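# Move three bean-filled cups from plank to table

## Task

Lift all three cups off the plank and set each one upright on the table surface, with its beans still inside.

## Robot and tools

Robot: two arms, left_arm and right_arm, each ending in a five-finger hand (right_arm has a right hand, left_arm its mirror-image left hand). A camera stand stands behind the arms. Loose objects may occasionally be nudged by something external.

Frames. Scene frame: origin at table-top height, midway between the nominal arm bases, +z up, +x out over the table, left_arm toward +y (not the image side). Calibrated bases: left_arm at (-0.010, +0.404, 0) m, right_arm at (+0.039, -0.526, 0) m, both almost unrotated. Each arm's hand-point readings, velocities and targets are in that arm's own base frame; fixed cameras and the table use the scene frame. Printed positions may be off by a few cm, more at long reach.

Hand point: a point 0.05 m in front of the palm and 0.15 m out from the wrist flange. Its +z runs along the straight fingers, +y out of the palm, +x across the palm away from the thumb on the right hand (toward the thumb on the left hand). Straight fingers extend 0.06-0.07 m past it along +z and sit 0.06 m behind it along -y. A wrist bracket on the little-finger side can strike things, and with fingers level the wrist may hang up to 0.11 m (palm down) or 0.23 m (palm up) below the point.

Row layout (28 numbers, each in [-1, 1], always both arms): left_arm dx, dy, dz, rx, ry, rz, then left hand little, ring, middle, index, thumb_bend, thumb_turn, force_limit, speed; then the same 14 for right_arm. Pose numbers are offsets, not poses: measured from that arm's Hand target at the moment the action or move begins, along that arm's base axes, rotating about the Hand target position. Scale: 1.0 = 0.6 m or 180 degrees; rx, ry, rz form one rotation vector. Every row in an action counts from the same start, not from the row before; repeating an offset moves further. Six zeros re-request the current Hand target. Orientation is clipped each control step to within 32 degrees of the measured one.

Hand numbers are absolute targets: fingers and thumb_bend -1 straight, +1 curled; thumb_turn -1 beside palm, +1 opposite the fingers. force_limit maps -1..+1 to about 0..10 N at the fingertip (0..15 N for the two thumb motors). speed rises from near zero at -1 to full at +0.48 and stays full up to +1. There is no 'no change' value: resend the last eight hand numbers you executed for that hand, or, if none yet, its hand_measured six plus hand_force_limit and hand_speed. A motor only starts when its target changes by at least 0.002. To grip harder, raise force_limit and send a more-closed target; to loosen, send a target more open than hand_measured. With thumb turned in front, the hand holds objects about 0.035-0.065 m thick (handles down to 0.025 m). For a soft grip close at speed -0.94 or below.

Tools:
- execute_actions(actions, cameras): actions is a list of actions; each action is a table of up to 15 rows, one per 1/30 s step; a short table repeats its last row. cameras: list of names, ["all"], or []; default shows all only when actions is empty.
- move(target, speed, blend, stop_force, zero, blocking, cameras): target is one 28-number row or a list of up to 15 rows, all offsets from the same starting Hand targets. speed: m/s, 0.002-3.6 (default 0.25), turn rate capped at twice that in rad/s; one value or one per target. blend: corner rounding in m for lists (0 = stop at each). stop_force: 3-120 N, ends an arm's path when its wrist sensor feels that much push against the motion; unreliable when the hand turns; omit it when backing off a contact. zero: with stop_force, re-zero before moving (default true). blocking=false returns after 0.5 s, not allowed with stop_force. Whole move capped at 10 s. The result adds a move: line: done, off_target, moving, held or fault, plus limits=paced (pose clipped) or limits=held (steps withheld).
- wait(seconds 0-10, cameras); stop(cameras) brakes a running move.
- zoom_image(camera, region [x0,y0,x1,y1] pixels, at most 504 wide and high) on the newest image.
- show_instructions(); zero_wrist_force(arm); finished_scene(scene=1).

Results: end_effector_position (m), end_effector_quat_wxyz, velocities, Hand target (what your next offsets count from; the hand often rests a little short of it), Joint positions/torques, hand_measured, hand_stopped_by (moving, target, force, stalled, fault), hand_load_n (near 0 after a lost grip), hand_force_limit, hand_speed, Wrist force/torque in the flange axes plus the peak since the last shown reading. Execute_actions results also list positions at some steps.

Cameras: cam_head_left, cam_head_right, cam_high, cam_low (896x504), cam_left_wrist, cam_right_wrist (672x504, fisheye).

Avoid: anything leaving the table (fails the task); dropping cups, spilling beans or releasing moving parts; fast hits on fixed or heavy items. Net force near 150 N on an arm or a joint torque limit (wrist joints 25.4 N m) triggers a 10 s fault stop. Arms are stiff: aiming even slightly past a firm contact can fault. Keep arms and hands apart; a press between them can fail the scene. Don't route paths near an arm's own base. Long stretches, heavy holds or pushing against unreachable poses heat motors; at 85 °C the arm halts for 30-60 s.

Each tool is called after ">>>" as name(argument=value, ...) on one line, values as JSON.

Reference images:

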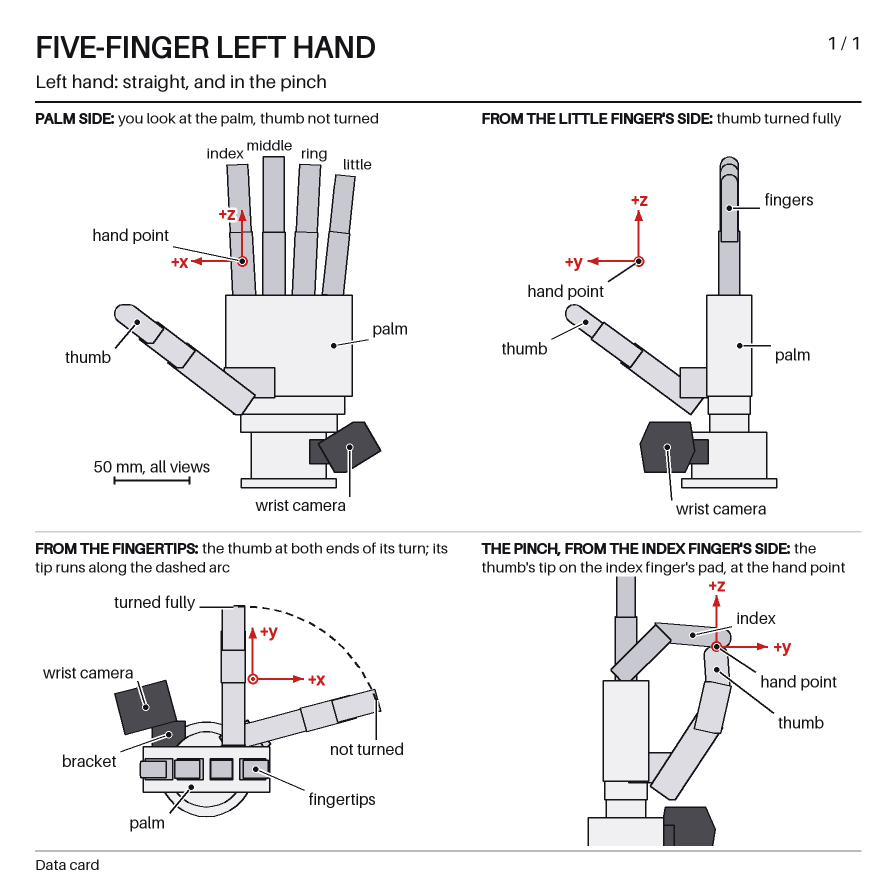

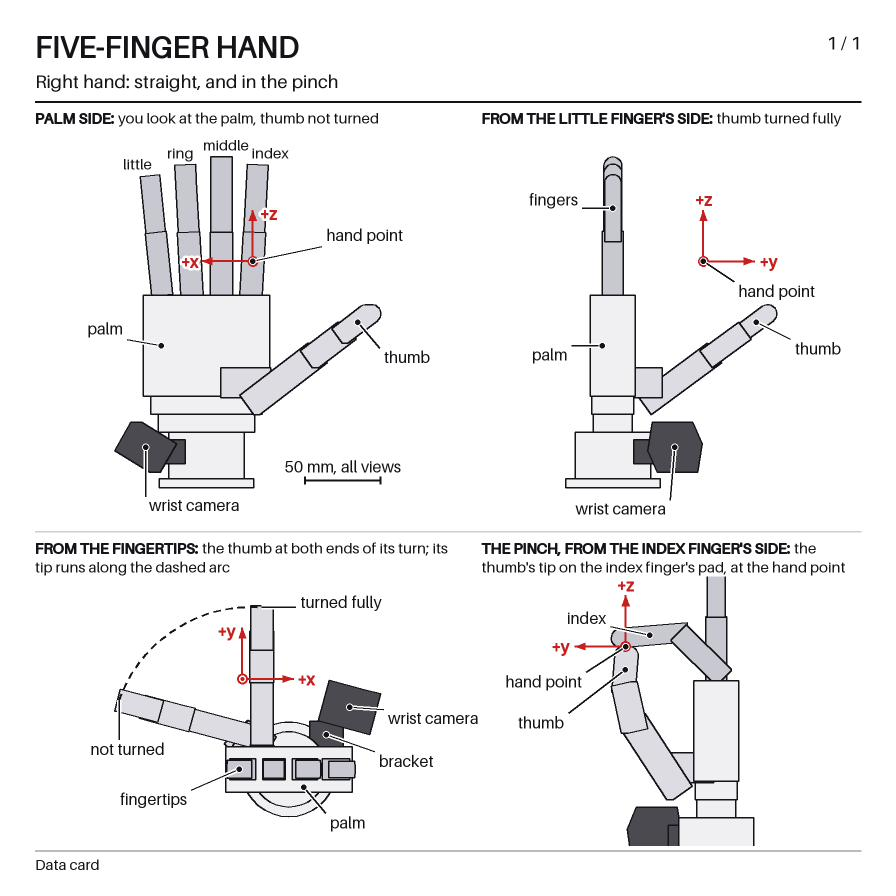

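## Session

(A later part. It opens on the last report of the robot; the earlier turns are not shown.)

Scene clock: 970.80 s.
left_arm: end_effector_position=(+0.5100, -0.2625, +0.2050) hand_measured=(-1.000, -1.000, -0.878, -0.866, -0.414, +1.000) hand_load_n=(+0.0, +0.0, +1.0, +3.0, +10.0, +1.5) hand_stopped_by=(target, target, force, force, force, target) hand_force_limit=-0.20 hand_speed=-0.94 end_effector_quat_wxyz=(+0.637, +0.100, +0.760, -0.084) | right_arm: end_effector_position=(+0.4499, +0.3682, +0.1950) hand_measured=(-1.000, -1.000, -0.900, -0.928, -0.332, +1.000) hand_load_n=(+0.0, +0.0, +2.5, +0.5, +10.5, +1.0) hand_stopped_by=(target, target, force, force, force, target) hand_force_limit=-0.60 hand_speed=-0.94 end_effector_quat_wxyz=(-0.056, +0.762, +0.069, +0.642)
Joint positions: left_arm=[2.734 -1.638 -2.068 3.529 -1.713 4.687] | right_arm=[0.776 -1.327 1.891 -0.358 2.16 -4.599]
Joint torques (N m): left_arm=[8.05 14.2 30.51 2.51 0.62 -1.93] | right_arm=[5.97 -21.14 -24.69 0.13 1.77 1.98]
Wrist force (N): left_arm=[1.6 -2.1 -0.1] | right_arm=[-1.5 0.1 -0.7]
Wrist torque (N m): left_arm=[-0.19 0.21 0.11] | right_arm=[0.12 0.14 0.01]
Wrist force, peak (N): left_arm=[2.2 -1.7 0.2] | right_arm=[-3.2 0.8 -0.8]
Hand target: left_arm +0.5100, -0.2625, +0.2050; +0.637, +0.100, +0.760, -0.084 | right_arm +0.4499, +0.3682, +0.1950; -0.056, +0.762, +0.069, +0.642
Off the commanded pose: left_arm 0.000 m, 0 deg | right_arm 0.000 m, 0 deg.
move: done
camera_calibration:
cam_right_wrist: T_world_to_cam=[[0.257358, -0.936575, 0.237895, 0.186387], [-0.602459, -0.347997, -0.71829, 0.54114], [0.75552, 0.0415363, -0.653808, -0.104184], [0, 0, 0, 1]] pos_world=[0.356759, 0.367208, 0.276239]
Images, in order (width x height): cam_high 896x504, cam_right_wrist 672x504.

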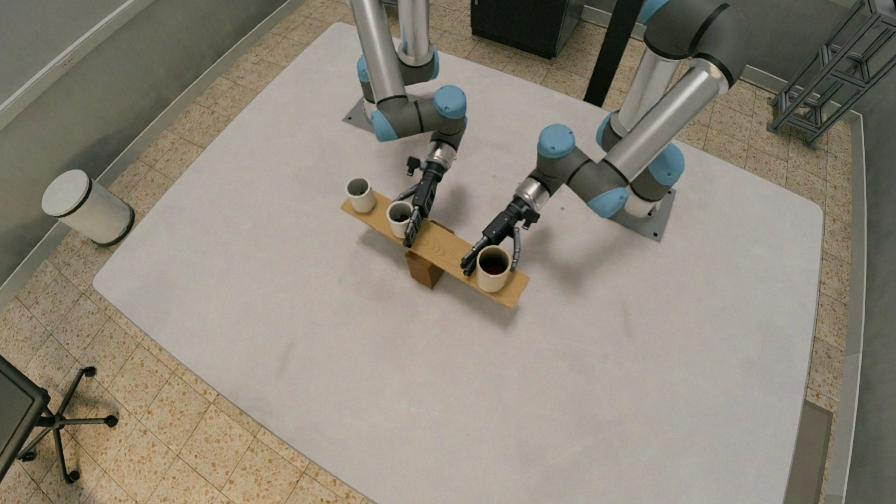

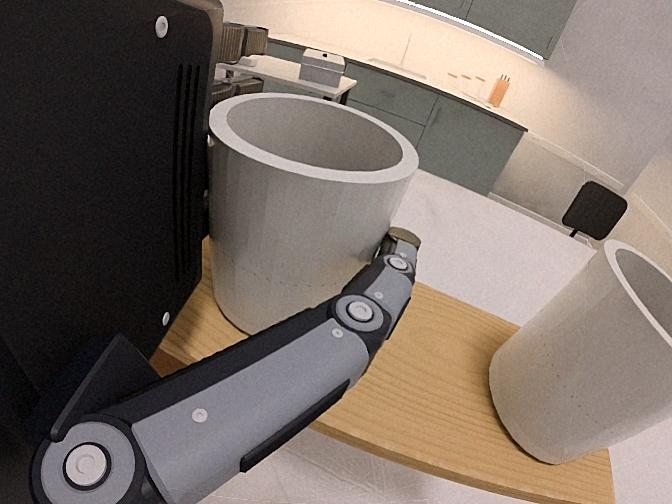

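>>> move(target=[0,0,0,0,0,0,-1,-1,0.3,0.3,-0.412,1,-0.2,-0.94, 0,0,0.02,0,0,0,-1,-1,0.3,0.3,0.3,1,-0.6,-0.94], speed=0.02, cameras=["cam_high","cam_low","cam_right_wrist","cam_left_wrist"])

>>> zoom_image(camera="cam_low", region=[240, 190, 420, 310])

Scene clock: 978.53 s.
left_arm: end_effector_position=(+0.5100, -0.2625, +0.2050) hand_measured=(-1.000, -1.000, -0.878, -0.866, -0.414, +1.000) hand_load_n=(+0.0, +0.0, +0.5, +3.0, +10.0, +1.5) hand_stopped_by=(target, target, force, force, force, target) hand_force_limit=-0.20 hand_speed=-0.94 end_effector_quat_wxyz=(+0.637, +0.100, +0.760, -0.084) | right_arm: end_effector_position=(+0.4500, +0.3682, +0.2072) hand_measured=(-1.000, -1.000, -0.900, -0.928, -0.332, +1.000) hand_load_n=(+0.5, +0.0, +2.0, +0.5, +11.0, +2.0) hand_stopped_by=(target, target, force, force, force, target) hand_force_limit=-0.60 hand_speed=-0.94 end_effector_quat_wxyz=(-0.056, +0.762, +0.069, +0.642)
Joint positions: left_arm=[2.734 -1.638 -2.068 3.529 -1.713 4.687] | right_arm=[0.776 -1.343 1.875 -0.327 2.16 -4.599]
Joint torques (N m): left_arm=[7.78 13.96 31.16 2.36 0.6 -1.77] | right_arm=[4.16 -22.31 -14.15 -2.54 1.42 0.58]
Wrist force (N): left_arm=[2.1 -1.2 0.2] | right_arm=[-3.7 1.0 -0.5]
Wrist torque (N m): left_arm=[-0.13 0.19 0.11] | right_arm=[0.15 0.17 0.00]
Wrist force, peak (N): left_arm=[2.4 -1.5 0.3] | right_arm=[-3.8 1.0 -0.5]
Hand target: left_arm +0.5100, -0.2625, +0.2050; +0.637, +0.100, +0.760, -0.084 | right_arm +0.4499, +0.3682, +0.2070; -0.056, +0.762, +0.069, +0.642
Off the commanded pose: left_arm 0.000 m, 0 deg | right_arm 0.000 m, 0 deg.
move: done
camera_calibration:
cam_left_wrist: T_world_to_cam=[[-0.278291, -0.92152, -0.270841, -0.0399539], [-0.591581, 0.386596, -0.707514, 0.539234], [0.756694, -0.0366706, -0.65274, -0.149364], [0, 0, 0, 1]] pos_world=[0.420905, -0.250761, 0.273198]
cam_right_wrist: T_world_to_cam=[[0.257322, -0.936613, 0.237783, 0.183544], [-0.602362, -0.347882, -0.718427, 0.549865], [0.755609, 0.0416356, -0.653698, -0.0963072], [0, 0, 0, 1]] pos_world=[0.356759, 0.367207, 0.288439]
Images, in order (width x height): cam_high 896x504, cam_low 896x504, cam_left_wrist 672x504, cam_right_wrist 672x504.

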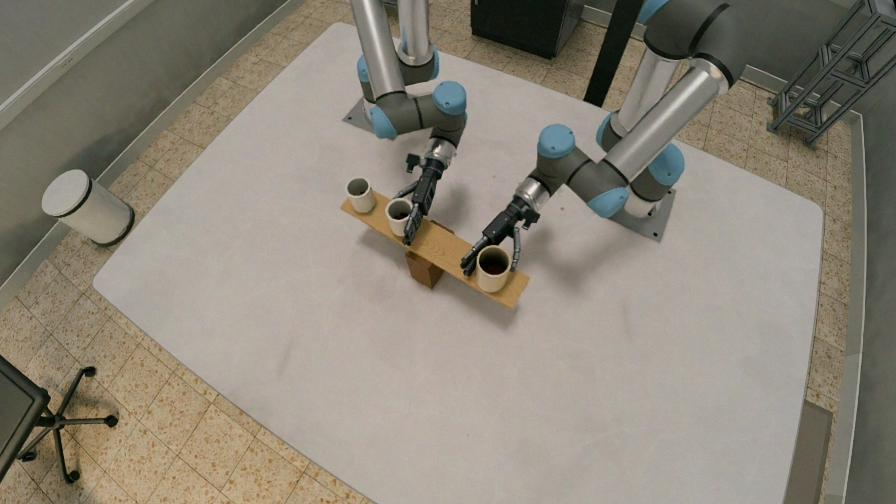

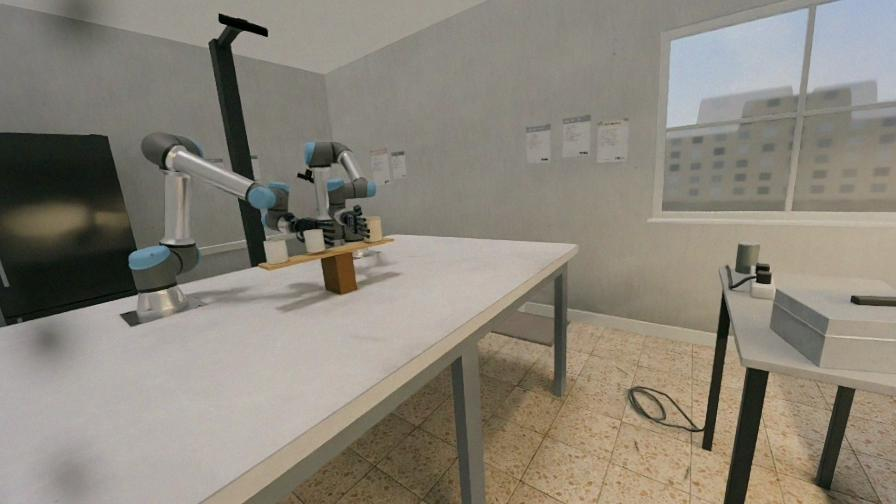

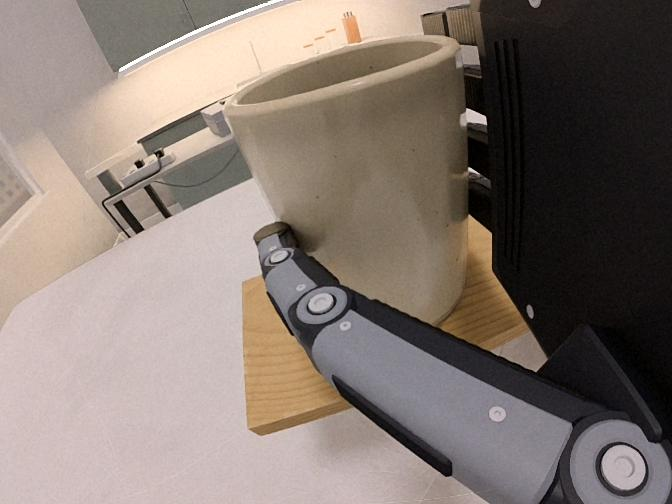

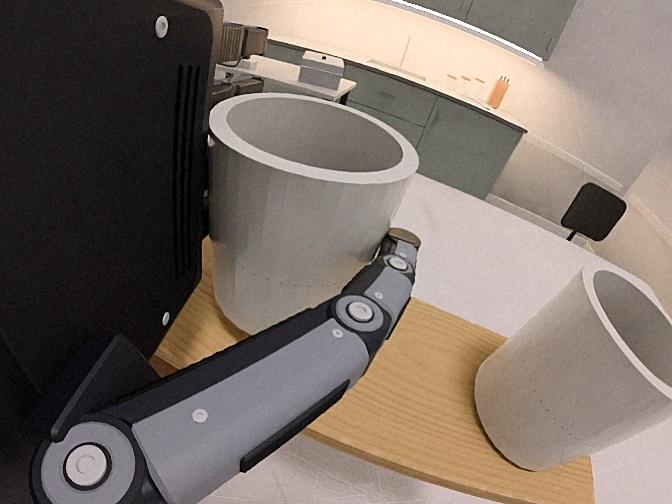

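Scaled by 2.800 from the camera's 896x504 image, which has a finer 1280x720 frame.

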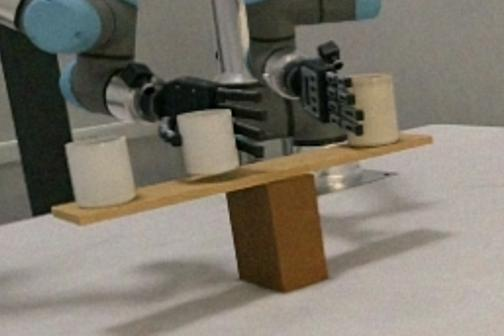

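>>> move(target=[[0,0,0,0,0,0,-1,-1,0.3,0.3,-0.412,1,-0.2,-0.94, 0,0,0.205,0,0,0,-1,-1,0.3,0.3,0.3,1,-0.6,-0.94],[0,0,0,0,0,0,-1,-1,0.3,0.3,-0.412,1,-0.2,-0.94, 0.185,-0.605,0.205,0,0,0,-1,-1,0.3,0.3,0.3,1,-0.6,-0.94]], speed=[0.12,0.2], blend=[0.03,0], cameras=["cam_high","cam_head_left","cam_right_wrist","cam_low"])

Scene clock: 1013.87 s.
left_arm: end_effector_position=(+0.5100, -0.2625, +0.2050) hand_measured=(-1.000, -1.000, -0.878, -0.866, -0.414, +1.000) hand_load_n=(+0.0, +0.0, +0.5, +2.5, +9.5, +2.0) hand_stopped_by=(target, target, force, force, force, target) hand_force_limit=-0.20 hand_speed=-0.94 end_effector_quat_wxyz=(+0.637, +0.100, +0.760, -0.084) | right_arm: end_effector_position=(+0.5609, +0.0052, +0.3300) hand_measured=(-1.000, -1.000, -0.900, -0.928, -0.332, +1.000) hand_load_n=(+0.0, +0.0, +2.0, +1.0, +11.0, +1.5) hand_stopped_by=(target, target, force, force, force, target) hand_force_limit=-0.60 hand_speed=-0.94 end_effector_quat_wxyz=(-0.056, +0.762, +0.069, +0.642)
Joint positions: left_arm=[2.734 -1.638 -2.068 3.529 -1.713 4.687] | right_arm=[-0.369 -1.762 1.965 -0.005 1.033 -4.817]
Joint torques (N m): left_arm=[7.75 14.02 29.47 2.21 0.63 -1.06] | right_arm=[-5.87 -21.41 -15.5 -2.72 -1.35 1.94]
Wrist force (N): left_arm=[2.1 -1.3 0.1] | right_arm=[-3.6 0.8 -0.3]
Wrist torque (N m): left_arm=[-0.14 0.18 0.13] | right_arm=[0.09 0.17 -0.13]
Wrist force, peak (N): left_arm=[2.5 -1.7 0.1] | right_arm=[-5.0 0.8 -0.1]
Hand target: left_arm +0.5100, -0.2625, +0.2050; +0.637, +0.100, +0.760, -0.084 | right_arm +0.5609, +0.0052, +0.3300; -0.056, +0.762, +0.069, +0.642
Off the commanded pose: left_arm 0.000 m, 0 deg | right_arm 0.000 m, 0 deg.
move: done
camera_calibration:
cam_right_wrist: T_world_to_cam=[[0.25729, -0.936587, 0.237922, -0.214251], [-0.602546, -0.347977, -0.718227, 0.578675], [0.755473, 0.0414339, -0.653868, -0.0846581], [0, 0, 0, 1]] pos_world=[0.46776, 0.00420902, 0.41124]
Images, in order (width x height): cam_head_left 896x504, cam_high 896x504, cam_low 896x504, cam_right_wrist 672x504.

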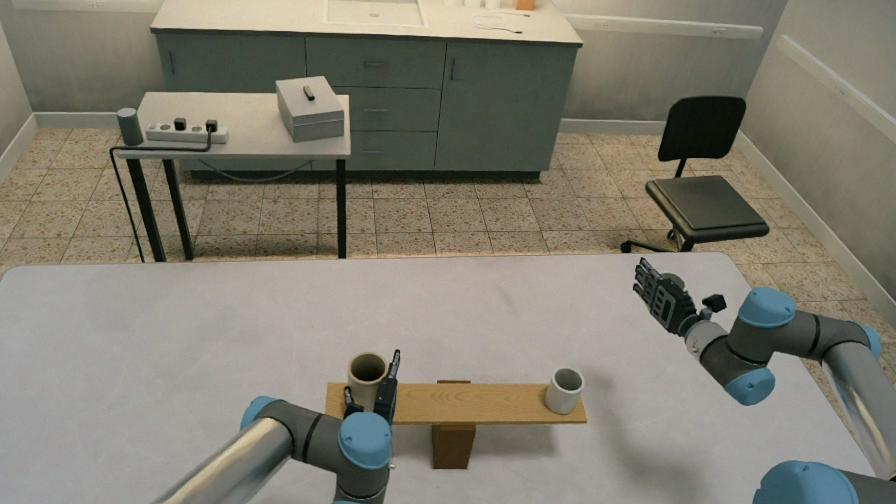

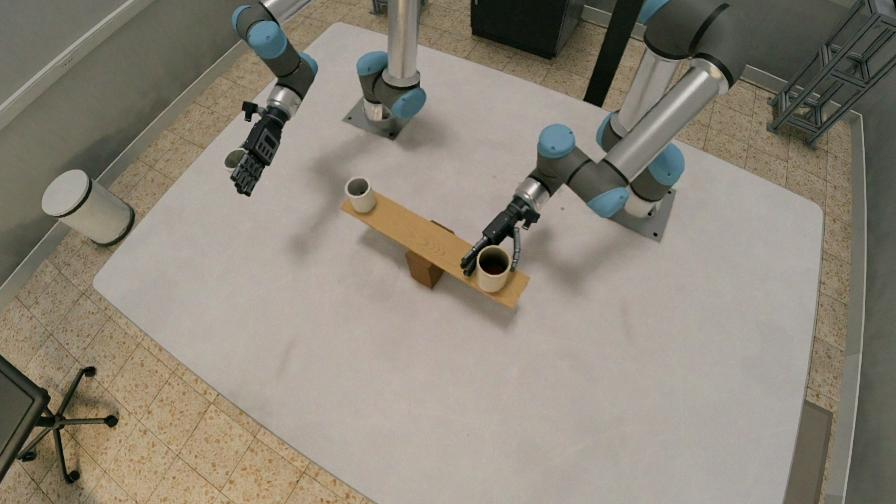

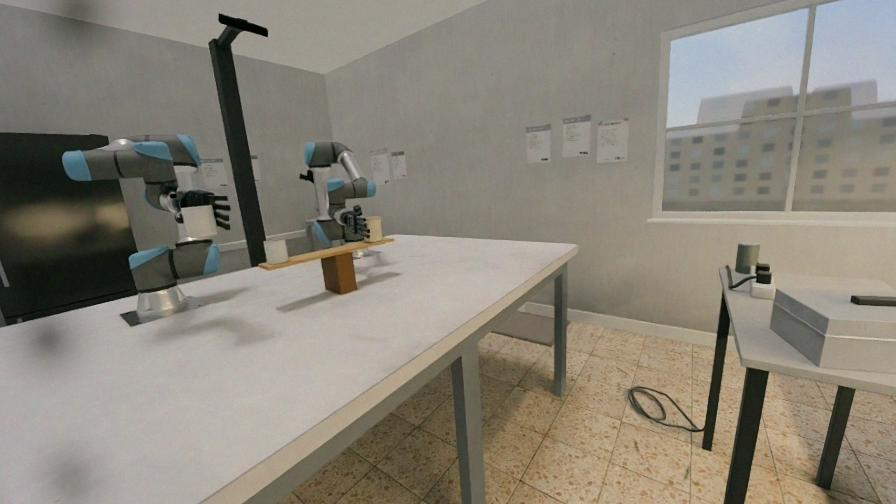

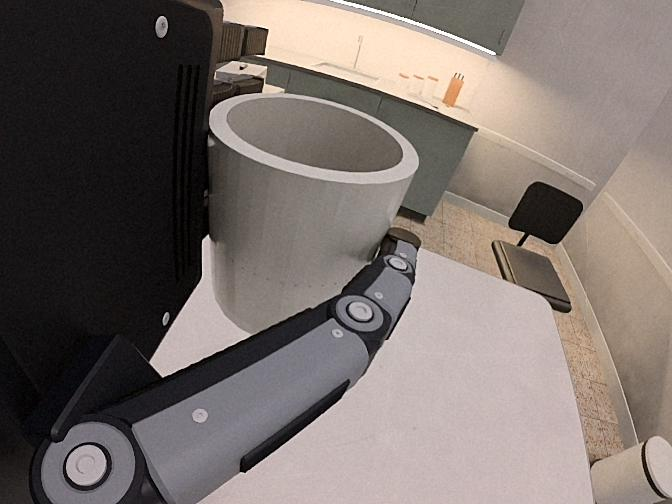

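>>> move(target=[0,0,0,0,0,0,-1,-1,0.3,0.3,-0.412,1,-0.2,-0.94, 0,0,-0.45,0,0,0,-1,-1,0.3,0.3,0.3,1,-0.6,-0.94], speed=0.15, cameras=["cam_low","cam_right_wrist"])

>>> zoom_image(camera="cam_low", region=[100, 180, 420, 340])

Scene clock: 1027.60 s.
left_arm: end_effector_position=(+0.5100, -0.2625, +0.2050) hand_measured=(-1.000, -1.000, -0.878, -0.866, -0.414, +1.000) hand_load_n=(+0.0, +0.0, +0.5, +3.0, +9.5, +1.5) hand_stopped_by=(target, target, force, force, force, target) hand_force_limit=-0.20 hand_speed=-0.94 end_effector_quat_wxyz=(+0.637, +0.100, +0.760, -0.084) | right_arm: end_effector_position=(+0.5609, +0.0052, +0.0600) hand_measured=(-1.000, -1.000, -0.900, -0.928, -0.332, +1.000) hand_load_n=(+0.0, +0.0, +2.0, +1.0, +11.0, +1.5) hand_stopped_by=(target, target, force, force, force, target) hand_force_limit=-0.60 hand_speed=-0.94 end_effector_quat_wxyz=(-0.056, +0.762, +0.069, +0.642)
Joint positions: left_arm=[2.734 -1.638 -2.068 3.529 -1.713 4.687] | right_arm=[-0.369 -1.305 2.365 -0.861 1.033 -4.817]
Joint torques (N m): left_arm=[7.89 14.03 29.89 2.14 0.72 -0.82] | right_arm=[6.21 -16.32 -18.21 -2.49 2.25 1.99]
Wrist force (N): left_arm=[1.8 -1.1 0.2] | right_arm=[-3.3 0.9 -0.6]
Wrist torque (N m): left_arm=[-0.10 0.24 0.09] | right_arm=[0.12 0.13 -0.11]
Wrist force, peak (N): left_arm=[2.3 -1.8 0.2] | right_arm=[-4.9 0.8 -0.3]
Hand target: left_arm +0.5100, -0.2625, +0.2050; +0.637, +0.100, +0.760, -0.084 | right_arm +0.5609, +0.0052, +0.0600; -0.056, +0.762, +0.069, +0.642
Off the commanded pose: left_arm 0.000 m, 0 deg | right_arm 0.000 m, 0 deg.
move: done
camera_calibration:
cam_right_wrist: T_world_to_cam=[[0.257376, -0.936574, 0.237879, -0.150045], [-0.602513, -0.348, -0.718244, 0.384752], [0.75547, 0.0415338, -0.653865, -0.261061], [0, 0, 0, 1]] pos_world=[0.46766, 0.00420819, 0.14134]
Images, in order (width x height): cam_low 896x504, cam_right_wrist 672x504.

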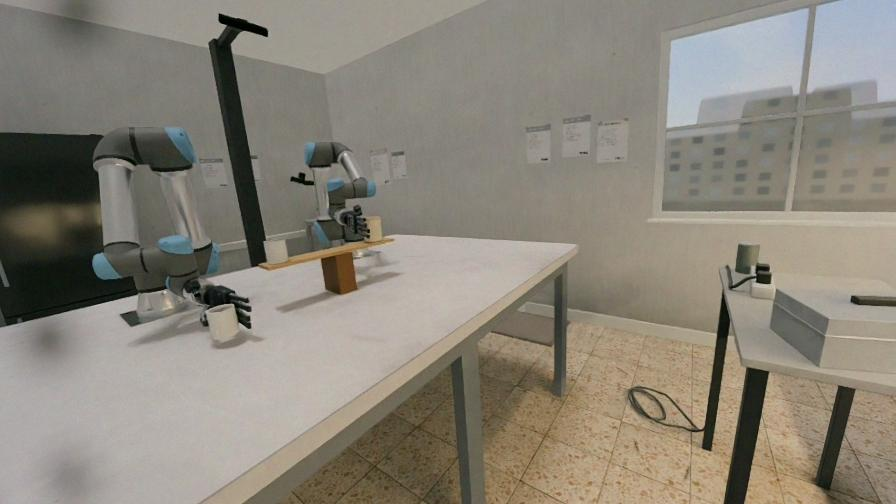

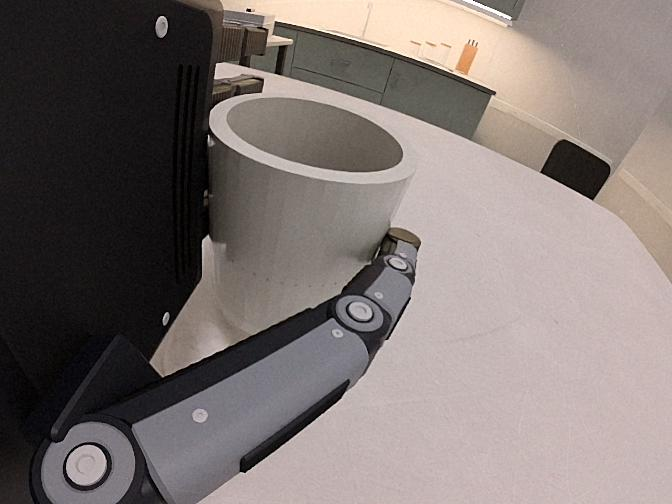

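Scaled by 1.575 from the camera's 896x504 image, which has a finer 1280x720 frame.

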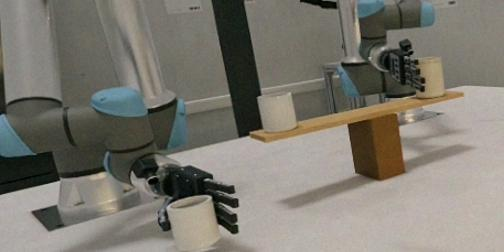

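>>> move(target=[0,0,0,0,0,0,-1,-1,0.3,0.3,-0.412,1,-0.2,-0.94, 0,0,-0.07,0,0,0,-1,-1,0.3,0.3,0.3,1,-0.6,-0.94], speed=0.012, stop_force=3, cameras=["cam_low","cam_right_wrist"])

>>> zoom_image(camera="cam_low", region=[160, 260, 300, 360])

Scene clock: 1039.63 s.
left_arm: end_effector_position=(+0.5100, -0.2625, +0.2050) hand_measured=(-1.000, -1.000, -0.878, -0.866, -0.414, +1.000) hand_load_n=(+0.0, +0.0, +0.5, +2.5, +10.0, +1.5) hand_stopped_by=(target, target, force, force, force, target) hand_force_limit=-0.20 hand_speed=-0.94 end_effector_quat_wxyz=(+0.637, +0.100, +0.760, -0.084) | right_arm: end_effector_position=(+0.5609, +0.0052, +0.0328) hand_measured=(-1.000, -1.000, -0.900, -0.928, -0.332, +1.000) hand_load_n=(+0.0, +0.0, +2.0, +0.5, +11.0, +0.0) hand_stopped_by=(target, target, force, force, force, target) hand_force_limit=-0.60 hand_speed=-0.94 end_effector_quat_wxyz=(-0.056, +0.762, +0.069, +0.642)
Joint positions: left_arm=[2.734 -1.638 -2.068 3.529 -1.713 4.687] | right_arm=[-0.369 -1.223 2.378 -0.956 1.033 -4.817]
Joint torques (N m): left_arm=[6.87 13.74 30 1.87 0.5 -0.69] | right_arm=[4.53 -32.28 -15.54 -1.96 1.54 -0.81]
Wrist force (N): left_arm=[1.7 -1.6 0.1] | right_arm=[-1.0 1.4 -0.7]
Wrist torque (N m): left_arm=[-0.19 0.25 0.11] | right_arm=[0.08 0.13 -0.14]
Wrist force, peak (N): left_arm=[2.5 -1.7 0.3] | right_arm=[4.7 -0.3 -2.9]
Hand target: left_arm +0.5100, -0.2625, +0.2050; +0.637, +0.100, +0.760, -0.084 | right_arm +0.5609, +0.0052, +0.0328; -0.056, +0.762, +0.069, +0.642 (not the last commanded pose)
Off the commanded pose: left_arm 0.000 m, 0 deg | right_arm 0.015 m, 0 deg.
move: contact (right_arm)
camera_calibration:
cam_right_wrist: T_world_to_cam=[[0.257376, -0.936574, 0.237879, -0.1436], [-0.602513, -0.348, -0.718244, 0.365276], [0.75547, 0.0415338, -0.653865, -0.278921], [0, 0, 0, 1]] pos_world=[0.46776, 0.00420819, 0.11414]
Images, in order (width x height): cam_low 896x504, cam_right_wrist 672x504.

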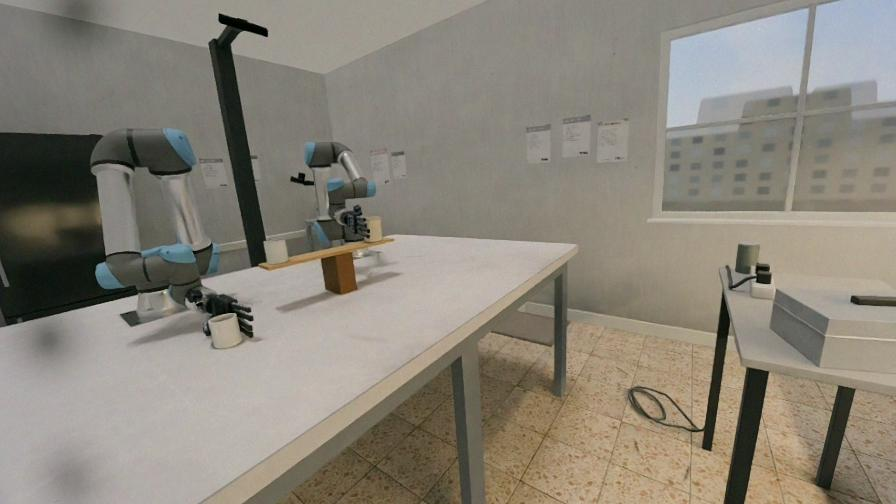

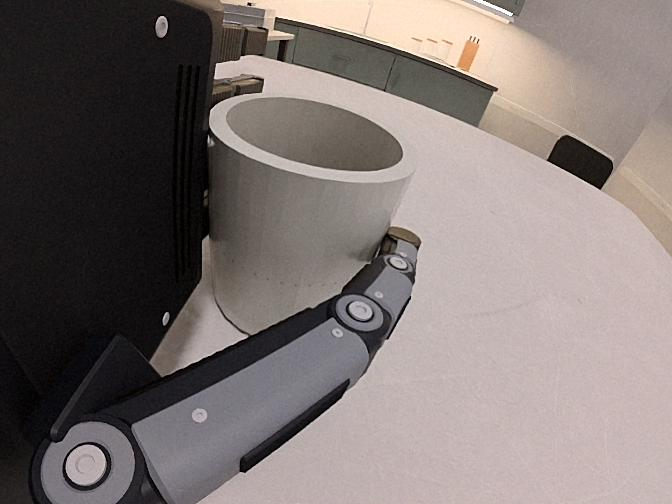

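Scaled by 3.600 from the camera's 896x504 image, which has a finer 1280x720 frame.

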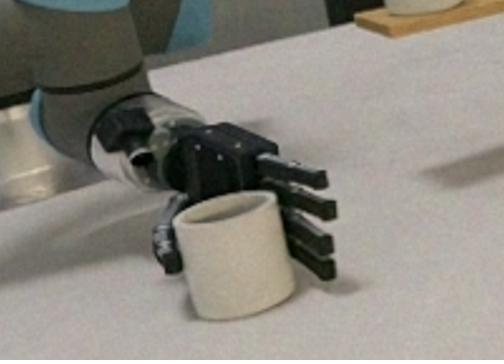

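>>> move(target=[0,0,0,0,0,0,-1,-1,0.3,0.3,-0.412,1,-0.2,-0.94, 0,0,0,0,0,0,-1,-1,-1,-1,-0.6,1,-0.6,-0.9], cameras=[])

>>> move(target=[0,0,0,0,0,0,-1,-1,0.3,0.3,-0.412,1,-0.2,-0.94, 0,0,0,0,0,0,-1,-1,-1,-1,-1,1,-0.6,-0.7], cameras=["cam_low","cam_right_wrist"])

Scene clock: 1050.60 s.
left_arm: end_effector_position=(+0.5100, -0.2625, +0.2050) hand_measured=(-1.000, -1.000, -0.878, -0.866, -0.414, +1.000) hand_load_n=(+0.0, +0.0, +0.5, +3.0, +10.0, +1.5) hand_stopped_by=(target, target, force, force, force, target) hand_force_limit=-0.20 hand_speed=-0.94 end_effector_quat_wxyz=(+0.637, +0.100, +0.760, -0.084) | right_arm: end_effector_position=(+0.5609, +0.0052, +0.0328) hand_measured=(-1.000, -1.000, -1.000, -1.000, -0.600, +1.000) hand_load_n=(+0.0, +0.0, +0.0, +0.0, +0.0, +0.0) hand_stopped_by=(target, target, target, target, target, target) hand_force_limit=-0.60 hand_speed=-0.90 end_effector_quat_wxyz=(-0.056, +0.762, +0.069, +0.642)
Joint positions: left_arm=[2.734 -1.638 -2.068 3.529 -1.713 4.687] | right_arm=[-0.369 -1.223 2.378 -0.956 1.033 -4.817]
Joint torques (N m): left_arm=[7.48 14.8 29.76 1.96 0.7 -0.22] | right_arm=[4.68 -31.88 -15.61 -1.92 1.6 -0.58]
Wrist force (N): left_arm=[1.8 -1.5 0.4] | right_arm=[-1.2 0.8 -0.7]
Wrist torque (N m): left_arm=[-0.18 0.24 0.10] | right_arm=[0.09 0.14 -0.07]
Wrist force, peak (N): left_arm=[2.2 -1.8 0.4] | right_arm=[-1.4 1.5 -1.0]
Hand target: left_arm +0.5100, -0.2625, +0.2050; +0.637, +0.100, +0.760, -0.084 | right_arm +0.5609, +0.0052, +0.0328; -0.056, +0.762, +0.069, +0.642
Off the commanded pose: left_arm 0.000 m, 0 deg | right_arm 0.000 m, 0 deg.
move: done
No camera images: "cameras" was empty.

Scene clock: 1051.80 s.
left_arm: end_effector_position=(+0.5100, -0.2625, +0.2050) hand_measured=(-1.000, -1.000, -0.878, -0.866, -0.414, +1.000) hand_load_n=(+0.0, +0.0, +0.5, +3.0, +9.5, +1.5) hand_stopped_by=(target, target, force, force, force, target) hand_force_limit=-0.20 hand_speed=-0.94 end_effector_quat_wxyz=(+0.637, +0.100, +0.760, -0.084) | right_arm: end_effector_position=(+0.5609, +0.0052, +0.0328) hand_measured=(-1.000, -1.000, -1.000, -1.000, -1.000, +1.000) hand_load_n=(+0.0, +0.0, +0.0, +0.0, +0.0, +0.0) hand_stopped_by=(target, target, target, target, target, target) hand_force_limit=-0.60 hand_speed=-0.70 end_effector_quat_wxyz=(-0.056, +0.762, +0.069, +0.642)
Joint positions: left_arm=[2.734 -1.638 -2.068 3.529 -1.713 4.687] | right_arm=[-0.369 -1.223 2.378 -0.956 1.033 -4.817]
Joint torques (N m): left_arm=[7.21 14.58 30.04 1.89 0.58 -0.42] | right_arm=[4.85 -31.71 -14.96 -1.94 1.48 -0.64]
Wrist force (N): left_arm=[2.3 -1.6 -0.1] | right_arm=[-1.4 0.9 -0.5]
Wrist torque (N m): left_arm=[-0.17 0.15 0.13] | right_arm=[0.09 0.16 -0.07]
Wrist force, peak (N): left_arm=[2.3 -1.6 -0.1] | right_arm=[-1.5 1.0 -0.6]
Hand target: left_arm +0.5100, -0.2625, +0.2050; +0.637, +0.100, +0.760, -0.084 | right_arm +0.5609, +0.0052, +0.0328; -0.056, +0.762, +0.069, +0.642
Off the commanded pose: left_arm 0.000 m, 0 deg | right_arm 0.000 m, 0 deg.
move: done
camera_calibration:
cam_right_wrist: T_world_to_cam=[[0.257376, -0.936574, 0.237879, -0.1436], [-0.602513, -0.348, -0.718244, 0.365276], [0.75547, 0.0415338, -0.653865, -0.278921], [0, 0, 0, 1]] pos_world=[0.46776, 0.00420819, 0.11414]
Images, in order (width x height): cam_low 896x504, cam_right_wrist 672x504.

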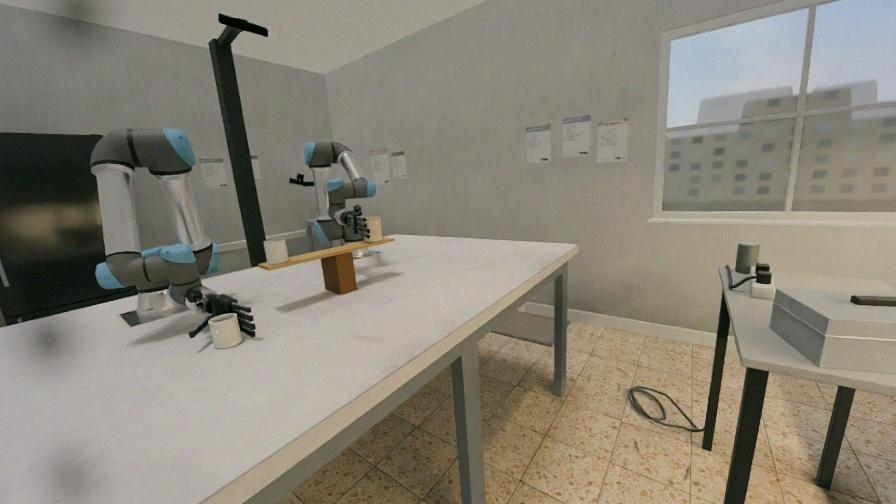

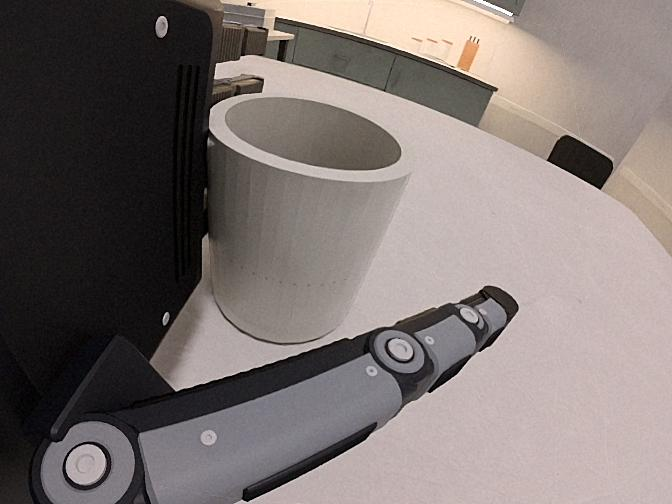

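>>> move(target=[[0,0,0,0,0,0,-1,-1,0.3,0.3,-0.412,1,-0.2,-0.94, -0.0023,0.0132,0,0,0,0,-1,-1,-1,-1,-1,1,-0.6,-0.7],[0,0,0,0,0,0,-1,-1,0.3,0.3,-0.412,1,-0.2,-0.94, -0.0023,0.0132,0.13,0,0,0,-1,-1,-1,-1,-1,1,-0.6,-0.7]], speed=[0.03,0.08], cameras=["cam_low","cam_right_wrist"])

Scene clock: 1082.57 s.
left_arm: end_effector_position=(+0.5100, -0.2625, +0.2050) hand_measured=(-1.000, -1.000, -0.878, -0.866, -0.414, +1.000) hand_load_n=(+0.0, +0.0, +0.5, +2.5, +9.5, +2.0) hand_stopped_by=(target, target, force, force, force, target) hand_force_limit=-0.20 hand_speed=-0.94 end_effector_quat_wxyz=(+0.637, +0.100, +0.760, -0.084) | right_arm: end_effector_position=(+0.5596, +0.0131, +0.1109) hand_measured=(-1.000, -1.000, -1.000, -1.000, -1.000, +1.000) hand_load_n=(+0.0, +0.0, +0.0, +0.0, +0.0, +0.0) hand_stopped_by=(target, target, target, target, target, target) hand_force_limit=-0.60 hand_speed=-0.70 end_effector_quat_wxyz=(-0.056, +0.762, +0.069, +0.642)
Joint positions: left_arm=[2.734 -1.638 -2.068 3.529 -1.713 4.687] | right_arm=[-0.345 -1.445 2.328 -0.686 1.057 -4.812]
Joint torques (N m): left_arm=[7.34 14.14 29.43 1.83 0.66 0.5] | right_arm=[-6.35 -17.42 -7.05 -0.45 -2.69 -2.38]
Wrist force (N): left_arm=[2.0 -1.7 0.0] | right_arm=[-1.5 0.6 -0.6]
Wrist torque (N m): left_arm=[-0.19 0.20 0.11] | right_arm=[0.07 0.16 -0.13]
Wrist force, peak (N): left_arm=[2.4 -1.7 0.1] | right_arm=[-2.0 0.9 -0.7]
Hand target: left_arm +0.5100, -0.2625, +0.2050; +0.637, +0.100, +0.760, -0.084 | right_arm +0.5596, +0.0131, +0.1108; -0.056, +0.762, +0.069, +0.642
Off the commanded pose: left_arm 0.000 m, 0 deg | right_arm 0.000 m, 0 deg.
move: done
camera_calibration:
cam_right_wrist: T_world_to_cam=[[0.257252, -0.93658, 0.23799, -0.154357], [-0.602385, -0.347995, -0.718354, 0.423165], [0.755615, 0.0414361, -0.653704, -0.227288], [0, 0, 0, 1]] pos_world=[0.466359, 0.012109, 0.192138]
Images, in order (width x height): cam_low 896x504, cam_right_wrist 672x504.

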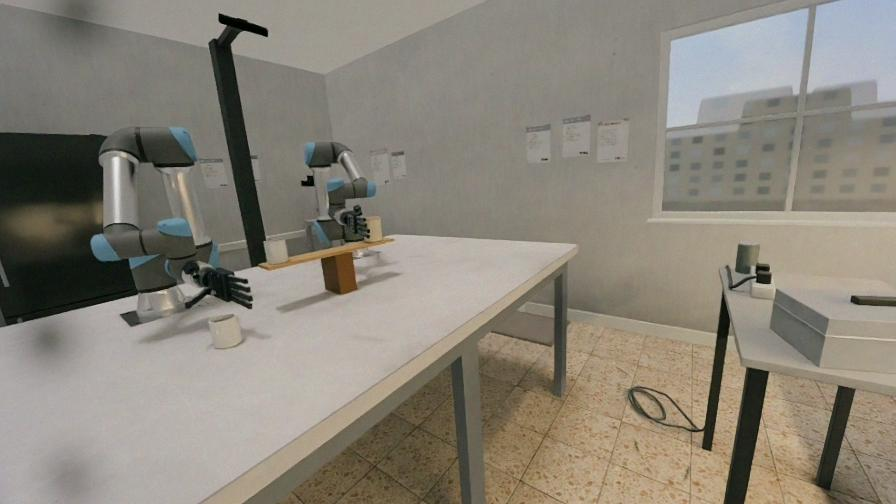

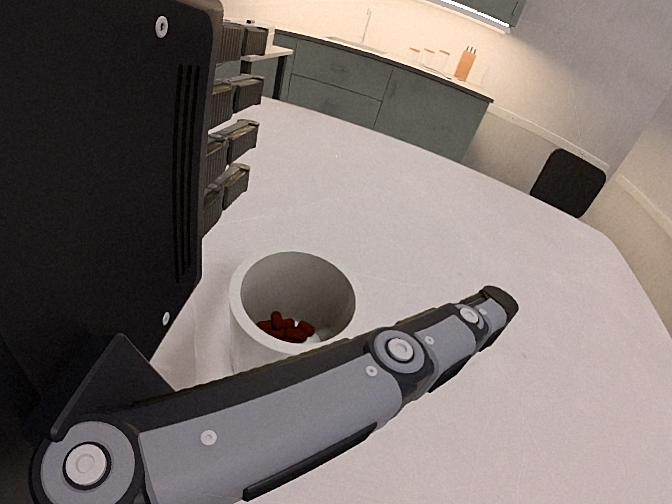

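>>> move(target=[[0,0,0,0,0,0,-1,-1,0.3,0.3,-0.412,1,-0.2,-0.94, 0,0,0.33,0,0,0,-1,-1,-1,-1,-1,1,-0.6,-0.7],[0,0,0,0,0,0,-1,-1,0.3,0.3,-0.412,1,-0.2,-0.94, -0.308,0.3705,0.282,0,0,0,-1,-1,-1,-1,-1,1,-0.6,-0.7]], speed=[0.2,0.2], blend=[0.03,0], cameras=["cam_high","cam_right_wrist","cam_head_left"])

>>> zoom_image(camera="cam_right_wrist", region=[190, 150, 520, 390])

Scene clock: 1093.30 s.
left_arm: end_effector_position=(+0.5100, -0.2625, +0.2050) hand_measured=(-1.000, -1.000, -0.878, -0.866, -0.414, +1.000) hand_load_n=(+0.0, +0.0, +0.5, +2.5, +10.0, +2.0) hand_stopped_by=(target, target, force, force, force, target) hand_force_limit=-0.20 hand_speed=-0.94 end_effector_quat_wxyz=(+0.637, +0.100, +0.760, -0.084) | right_arm: end_effector_position=(+0.3748, +0.2354, +0.2800) hand_measured=(-1.000, -1.000, -1.000, -1.000, -1.000, +1.000) hand_load_n=(+0.0, +0.0, +0.0, +0.0, +0.0, +0.0) hand_stopped_by=(target, target, target, target, target, target) hand_force_limit=-0.60 hand_speed=-0.70 end_effector_quat_wxyz=(-0.057, +0.762, +0.069, +0.642)
Joint positions: left_arm=[2.734 -1.638 -2.068 3.529 -1.713 4.687] | right_arm=[0.613 -1.82 2.141 -0.133 2 -4.635]
Joint torques (N m): left_arm=[6.99 13.97 30.3 1.88 0.71 0.62] | right_arm=[5.89 -13.78 -14.02 0.23 2.21 -2.15]
Wrist force (N): left_arm=[1.8 -1.5 0.4] | right_arm=[-1.6 1.1 -0.9]
Wrist torque (N m): left_arm=[-0.19 0.23 0.11] | right_arm=[0.19 0.14 0.01]
Wrist force, peak (N): left_arm=[2.1 -1.9 0.3] | right_arm=[-3.0 0.5 -0.3]
Hand target: left_arm +0.5100, -0.2625, +0.2050; +0.637, +0.100, +0.760, -0.084 | right_arm +0.3748, +0.2354, +0.2800; -0.056, +0.762, +0.069, +0.642
Off the commanded pose: left_arm 0.000 m, 0 deg | right_arm 0.000 m, 0 deg.
move: done
camera_calibration:
cam_right_wrist: T_world_to_cam=[[0.257575, -0.936533, 0.237824, 0.061165], [-0.602436, -0.348086, -0.718266, 0.510788], [0.755464, 0.0417336, -0.65386, 0.0137708], [0, 0, 0, 1]] pos_world=[0.28156, 0.234507, 0.36134]
Images, in order (width x height): cam_head_left 896x504, cam_high 896x504, cam_right_wrist 672x504.

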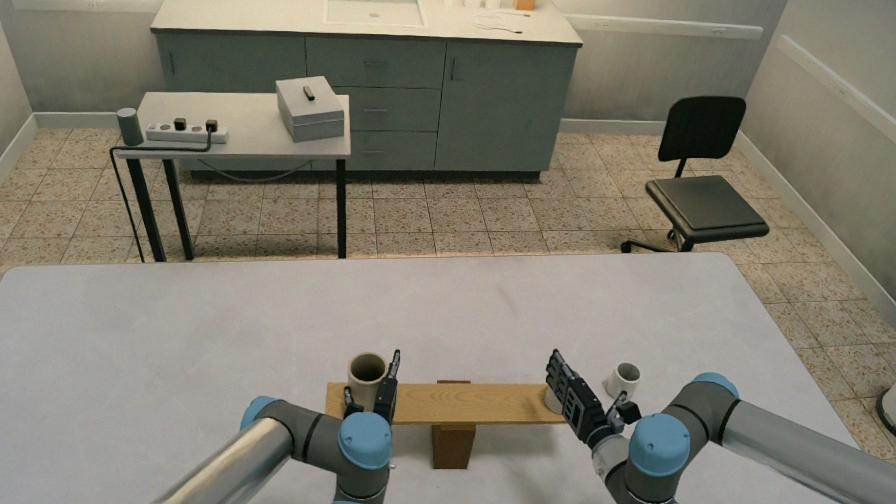

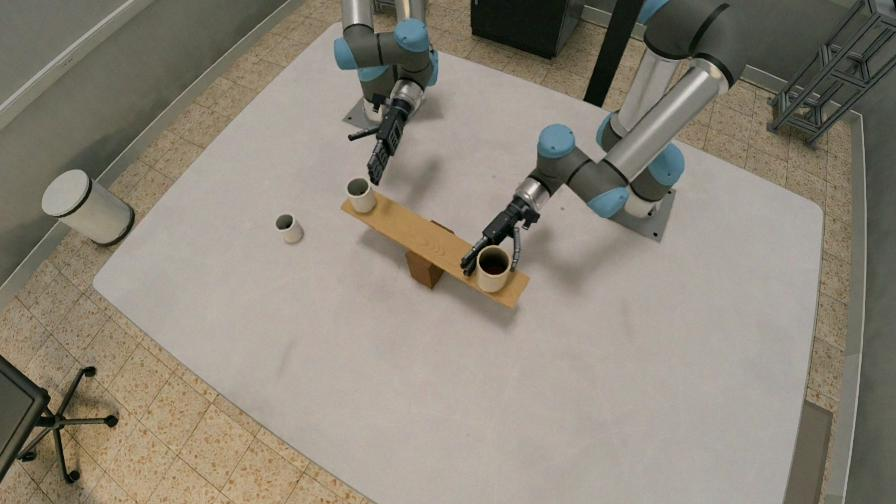

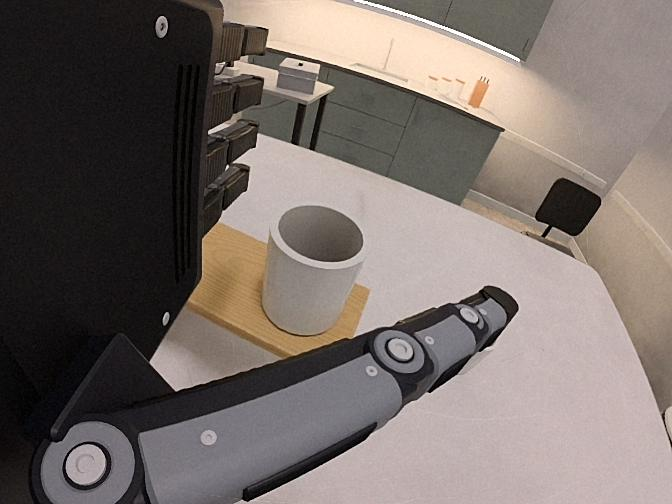

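Scaled by 1.527 from the camera's 672x504 image, which has a finer 960x720 frame.

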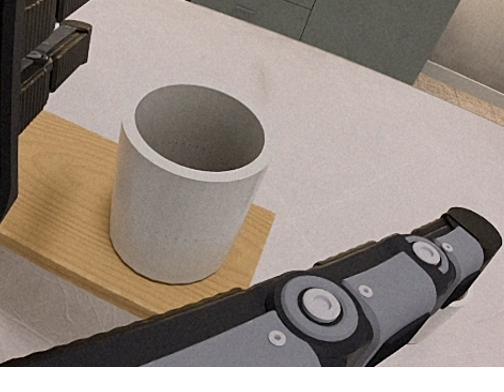

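>>> move(target=[0,0,0,0,0,0,-1,-1,0.3,0.3,-0.412,1,-0.2,-0.94, 0.0164,0.0029,-0.125,0,0,0,-1,-1,-1,-1,-1,1,-0.6,-0.7], speed=0.1, stop_force=6, cameras=["cam_high","cam_right_wrist"])

>>> zoom_image(camera="cam_right_wrist", region=[190, 60, 520, 300])

>>> zoom_image(camera="cam_high", region=[320, 130, 530, 300])

Scene clock: 1124.23 s.
left_arm: end_effector_position=(+0.5100, -0.2625, +0.2050) hand_measured=(-1.000, -1.000, -0.878, -0.866, -0.414, +1.000) hand_load_n=(+0.0, +0.0, +1.0, +3.0, +10.0, +2.0) hand_stopped_by=(target, target, force, force, force, target) hand_force_limit=-0.20 hand_speed=-0.94 end_effector_quat_wxyz=(+0.637, +0.100, +0.760, -0.084) | right_arm: end_effector_position=(+0.3846, +0.2371, +0.2050) hand_measured=(-1.000, -1.000, -1.000, -1.000, -1.000, +1.000) hand_load_n=(+0.0, +0.0, +0.0, +0.0, +0.0, +0.0) hand_stopped_by=(target, target, target, target, target, target) hand_force_limit=-0.60 hand_speed=-0.70 end_effector_quat_wxyz=(-0.056, +0.762, +0.069, +0.642)
Joint positions: left_arm=[2.734 -1.638 -2.068 3.529 -1.713 4.687] | right_arm=[0.597 -1.71 2.268 -0.372 1.984 -4.639]
Joint torques (N m): left_arm=[8.13 14.87 29.85 1.5 0.67 1.38] | right_arm=[6.49 -17.79 -21.97 -2.43 2.59 -0.27]
Wrist force (N): left_arm=[1.9 -1.2 0.2] | right_arm=[-1.7 0.9 -0.5]
Wrist torque (N m): left_arm=[-0.13 0.21 0.10] | right_arm=[0.13 0.17 0.01]
Wrist force, peak (N): left_arm=[2.5 -1.5 0.4] | right_arm=[-2.7 0.9 -0.2]
Hand target: left_arm +0.5100, -0.2625, +0.2050; +0.637, +0.100, +0.760, -0.084 | right_arm +0.3846, +0.2371, +0.2050; -0.056, +0.762, +0.069, +0.642
Off the commanded pose: left_arm 0.000 m, 0 deg | right_arm 0.000 m, 0 deg.
move: done
camera_calibration:
cam_right_wrist: T_world_to_cam=[[0.257376, -0.936574, 0.237879, 0.0781232], [-0.602513, -0.348, -0.718244, 0.46341], [0.75547, 0.0415338, -0.653865, -0.0426967], [0, 0, 0, 1]] pos_world=[0.29136, 0.236208, 0.28634]
Images, in order (width x height): cam_high 896x504, cam_right_wrist 672x504.

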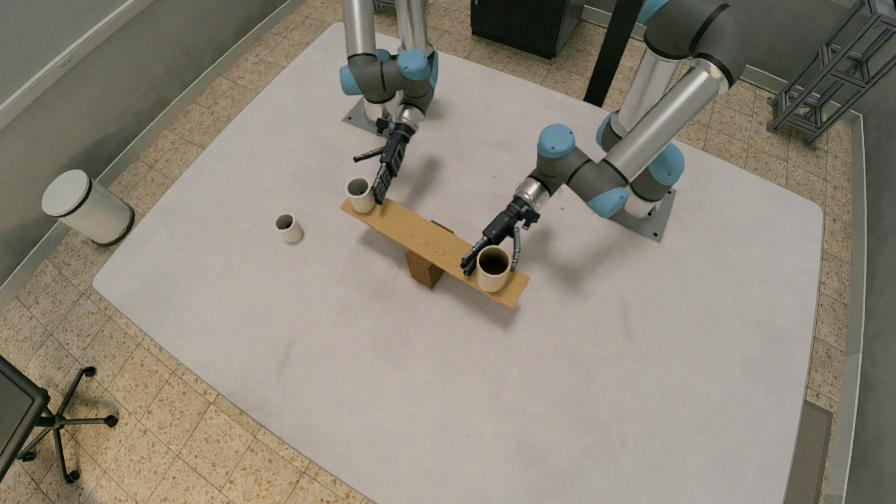

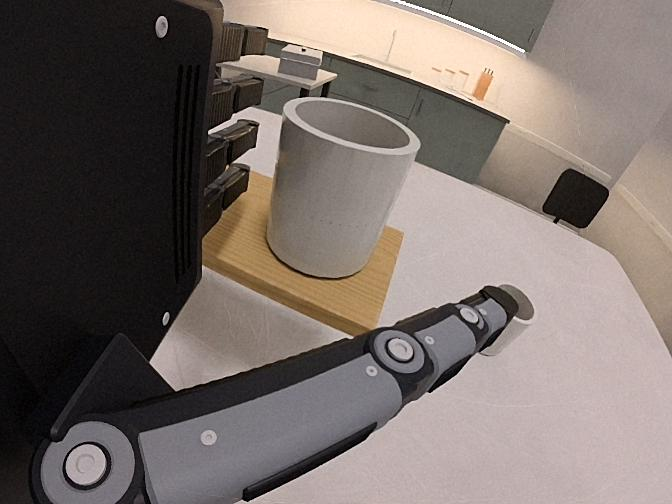

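Scaled by 1.527 from the camera's 672x504 image, which has a finer 960x720 frame.

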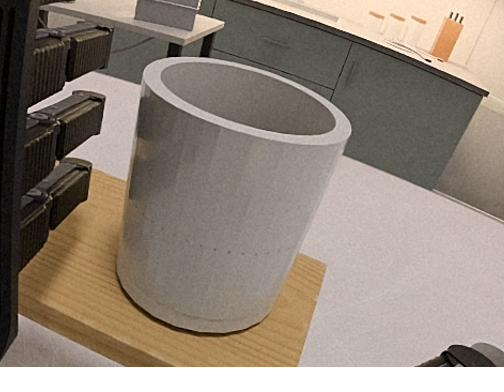

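Scaled by 2.400 from the camera's 896x504 image, which has a finer 1280x720 frame.

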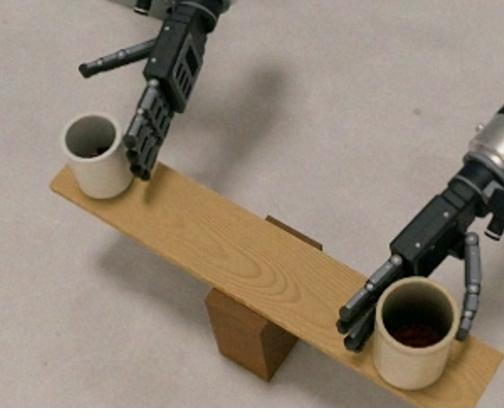

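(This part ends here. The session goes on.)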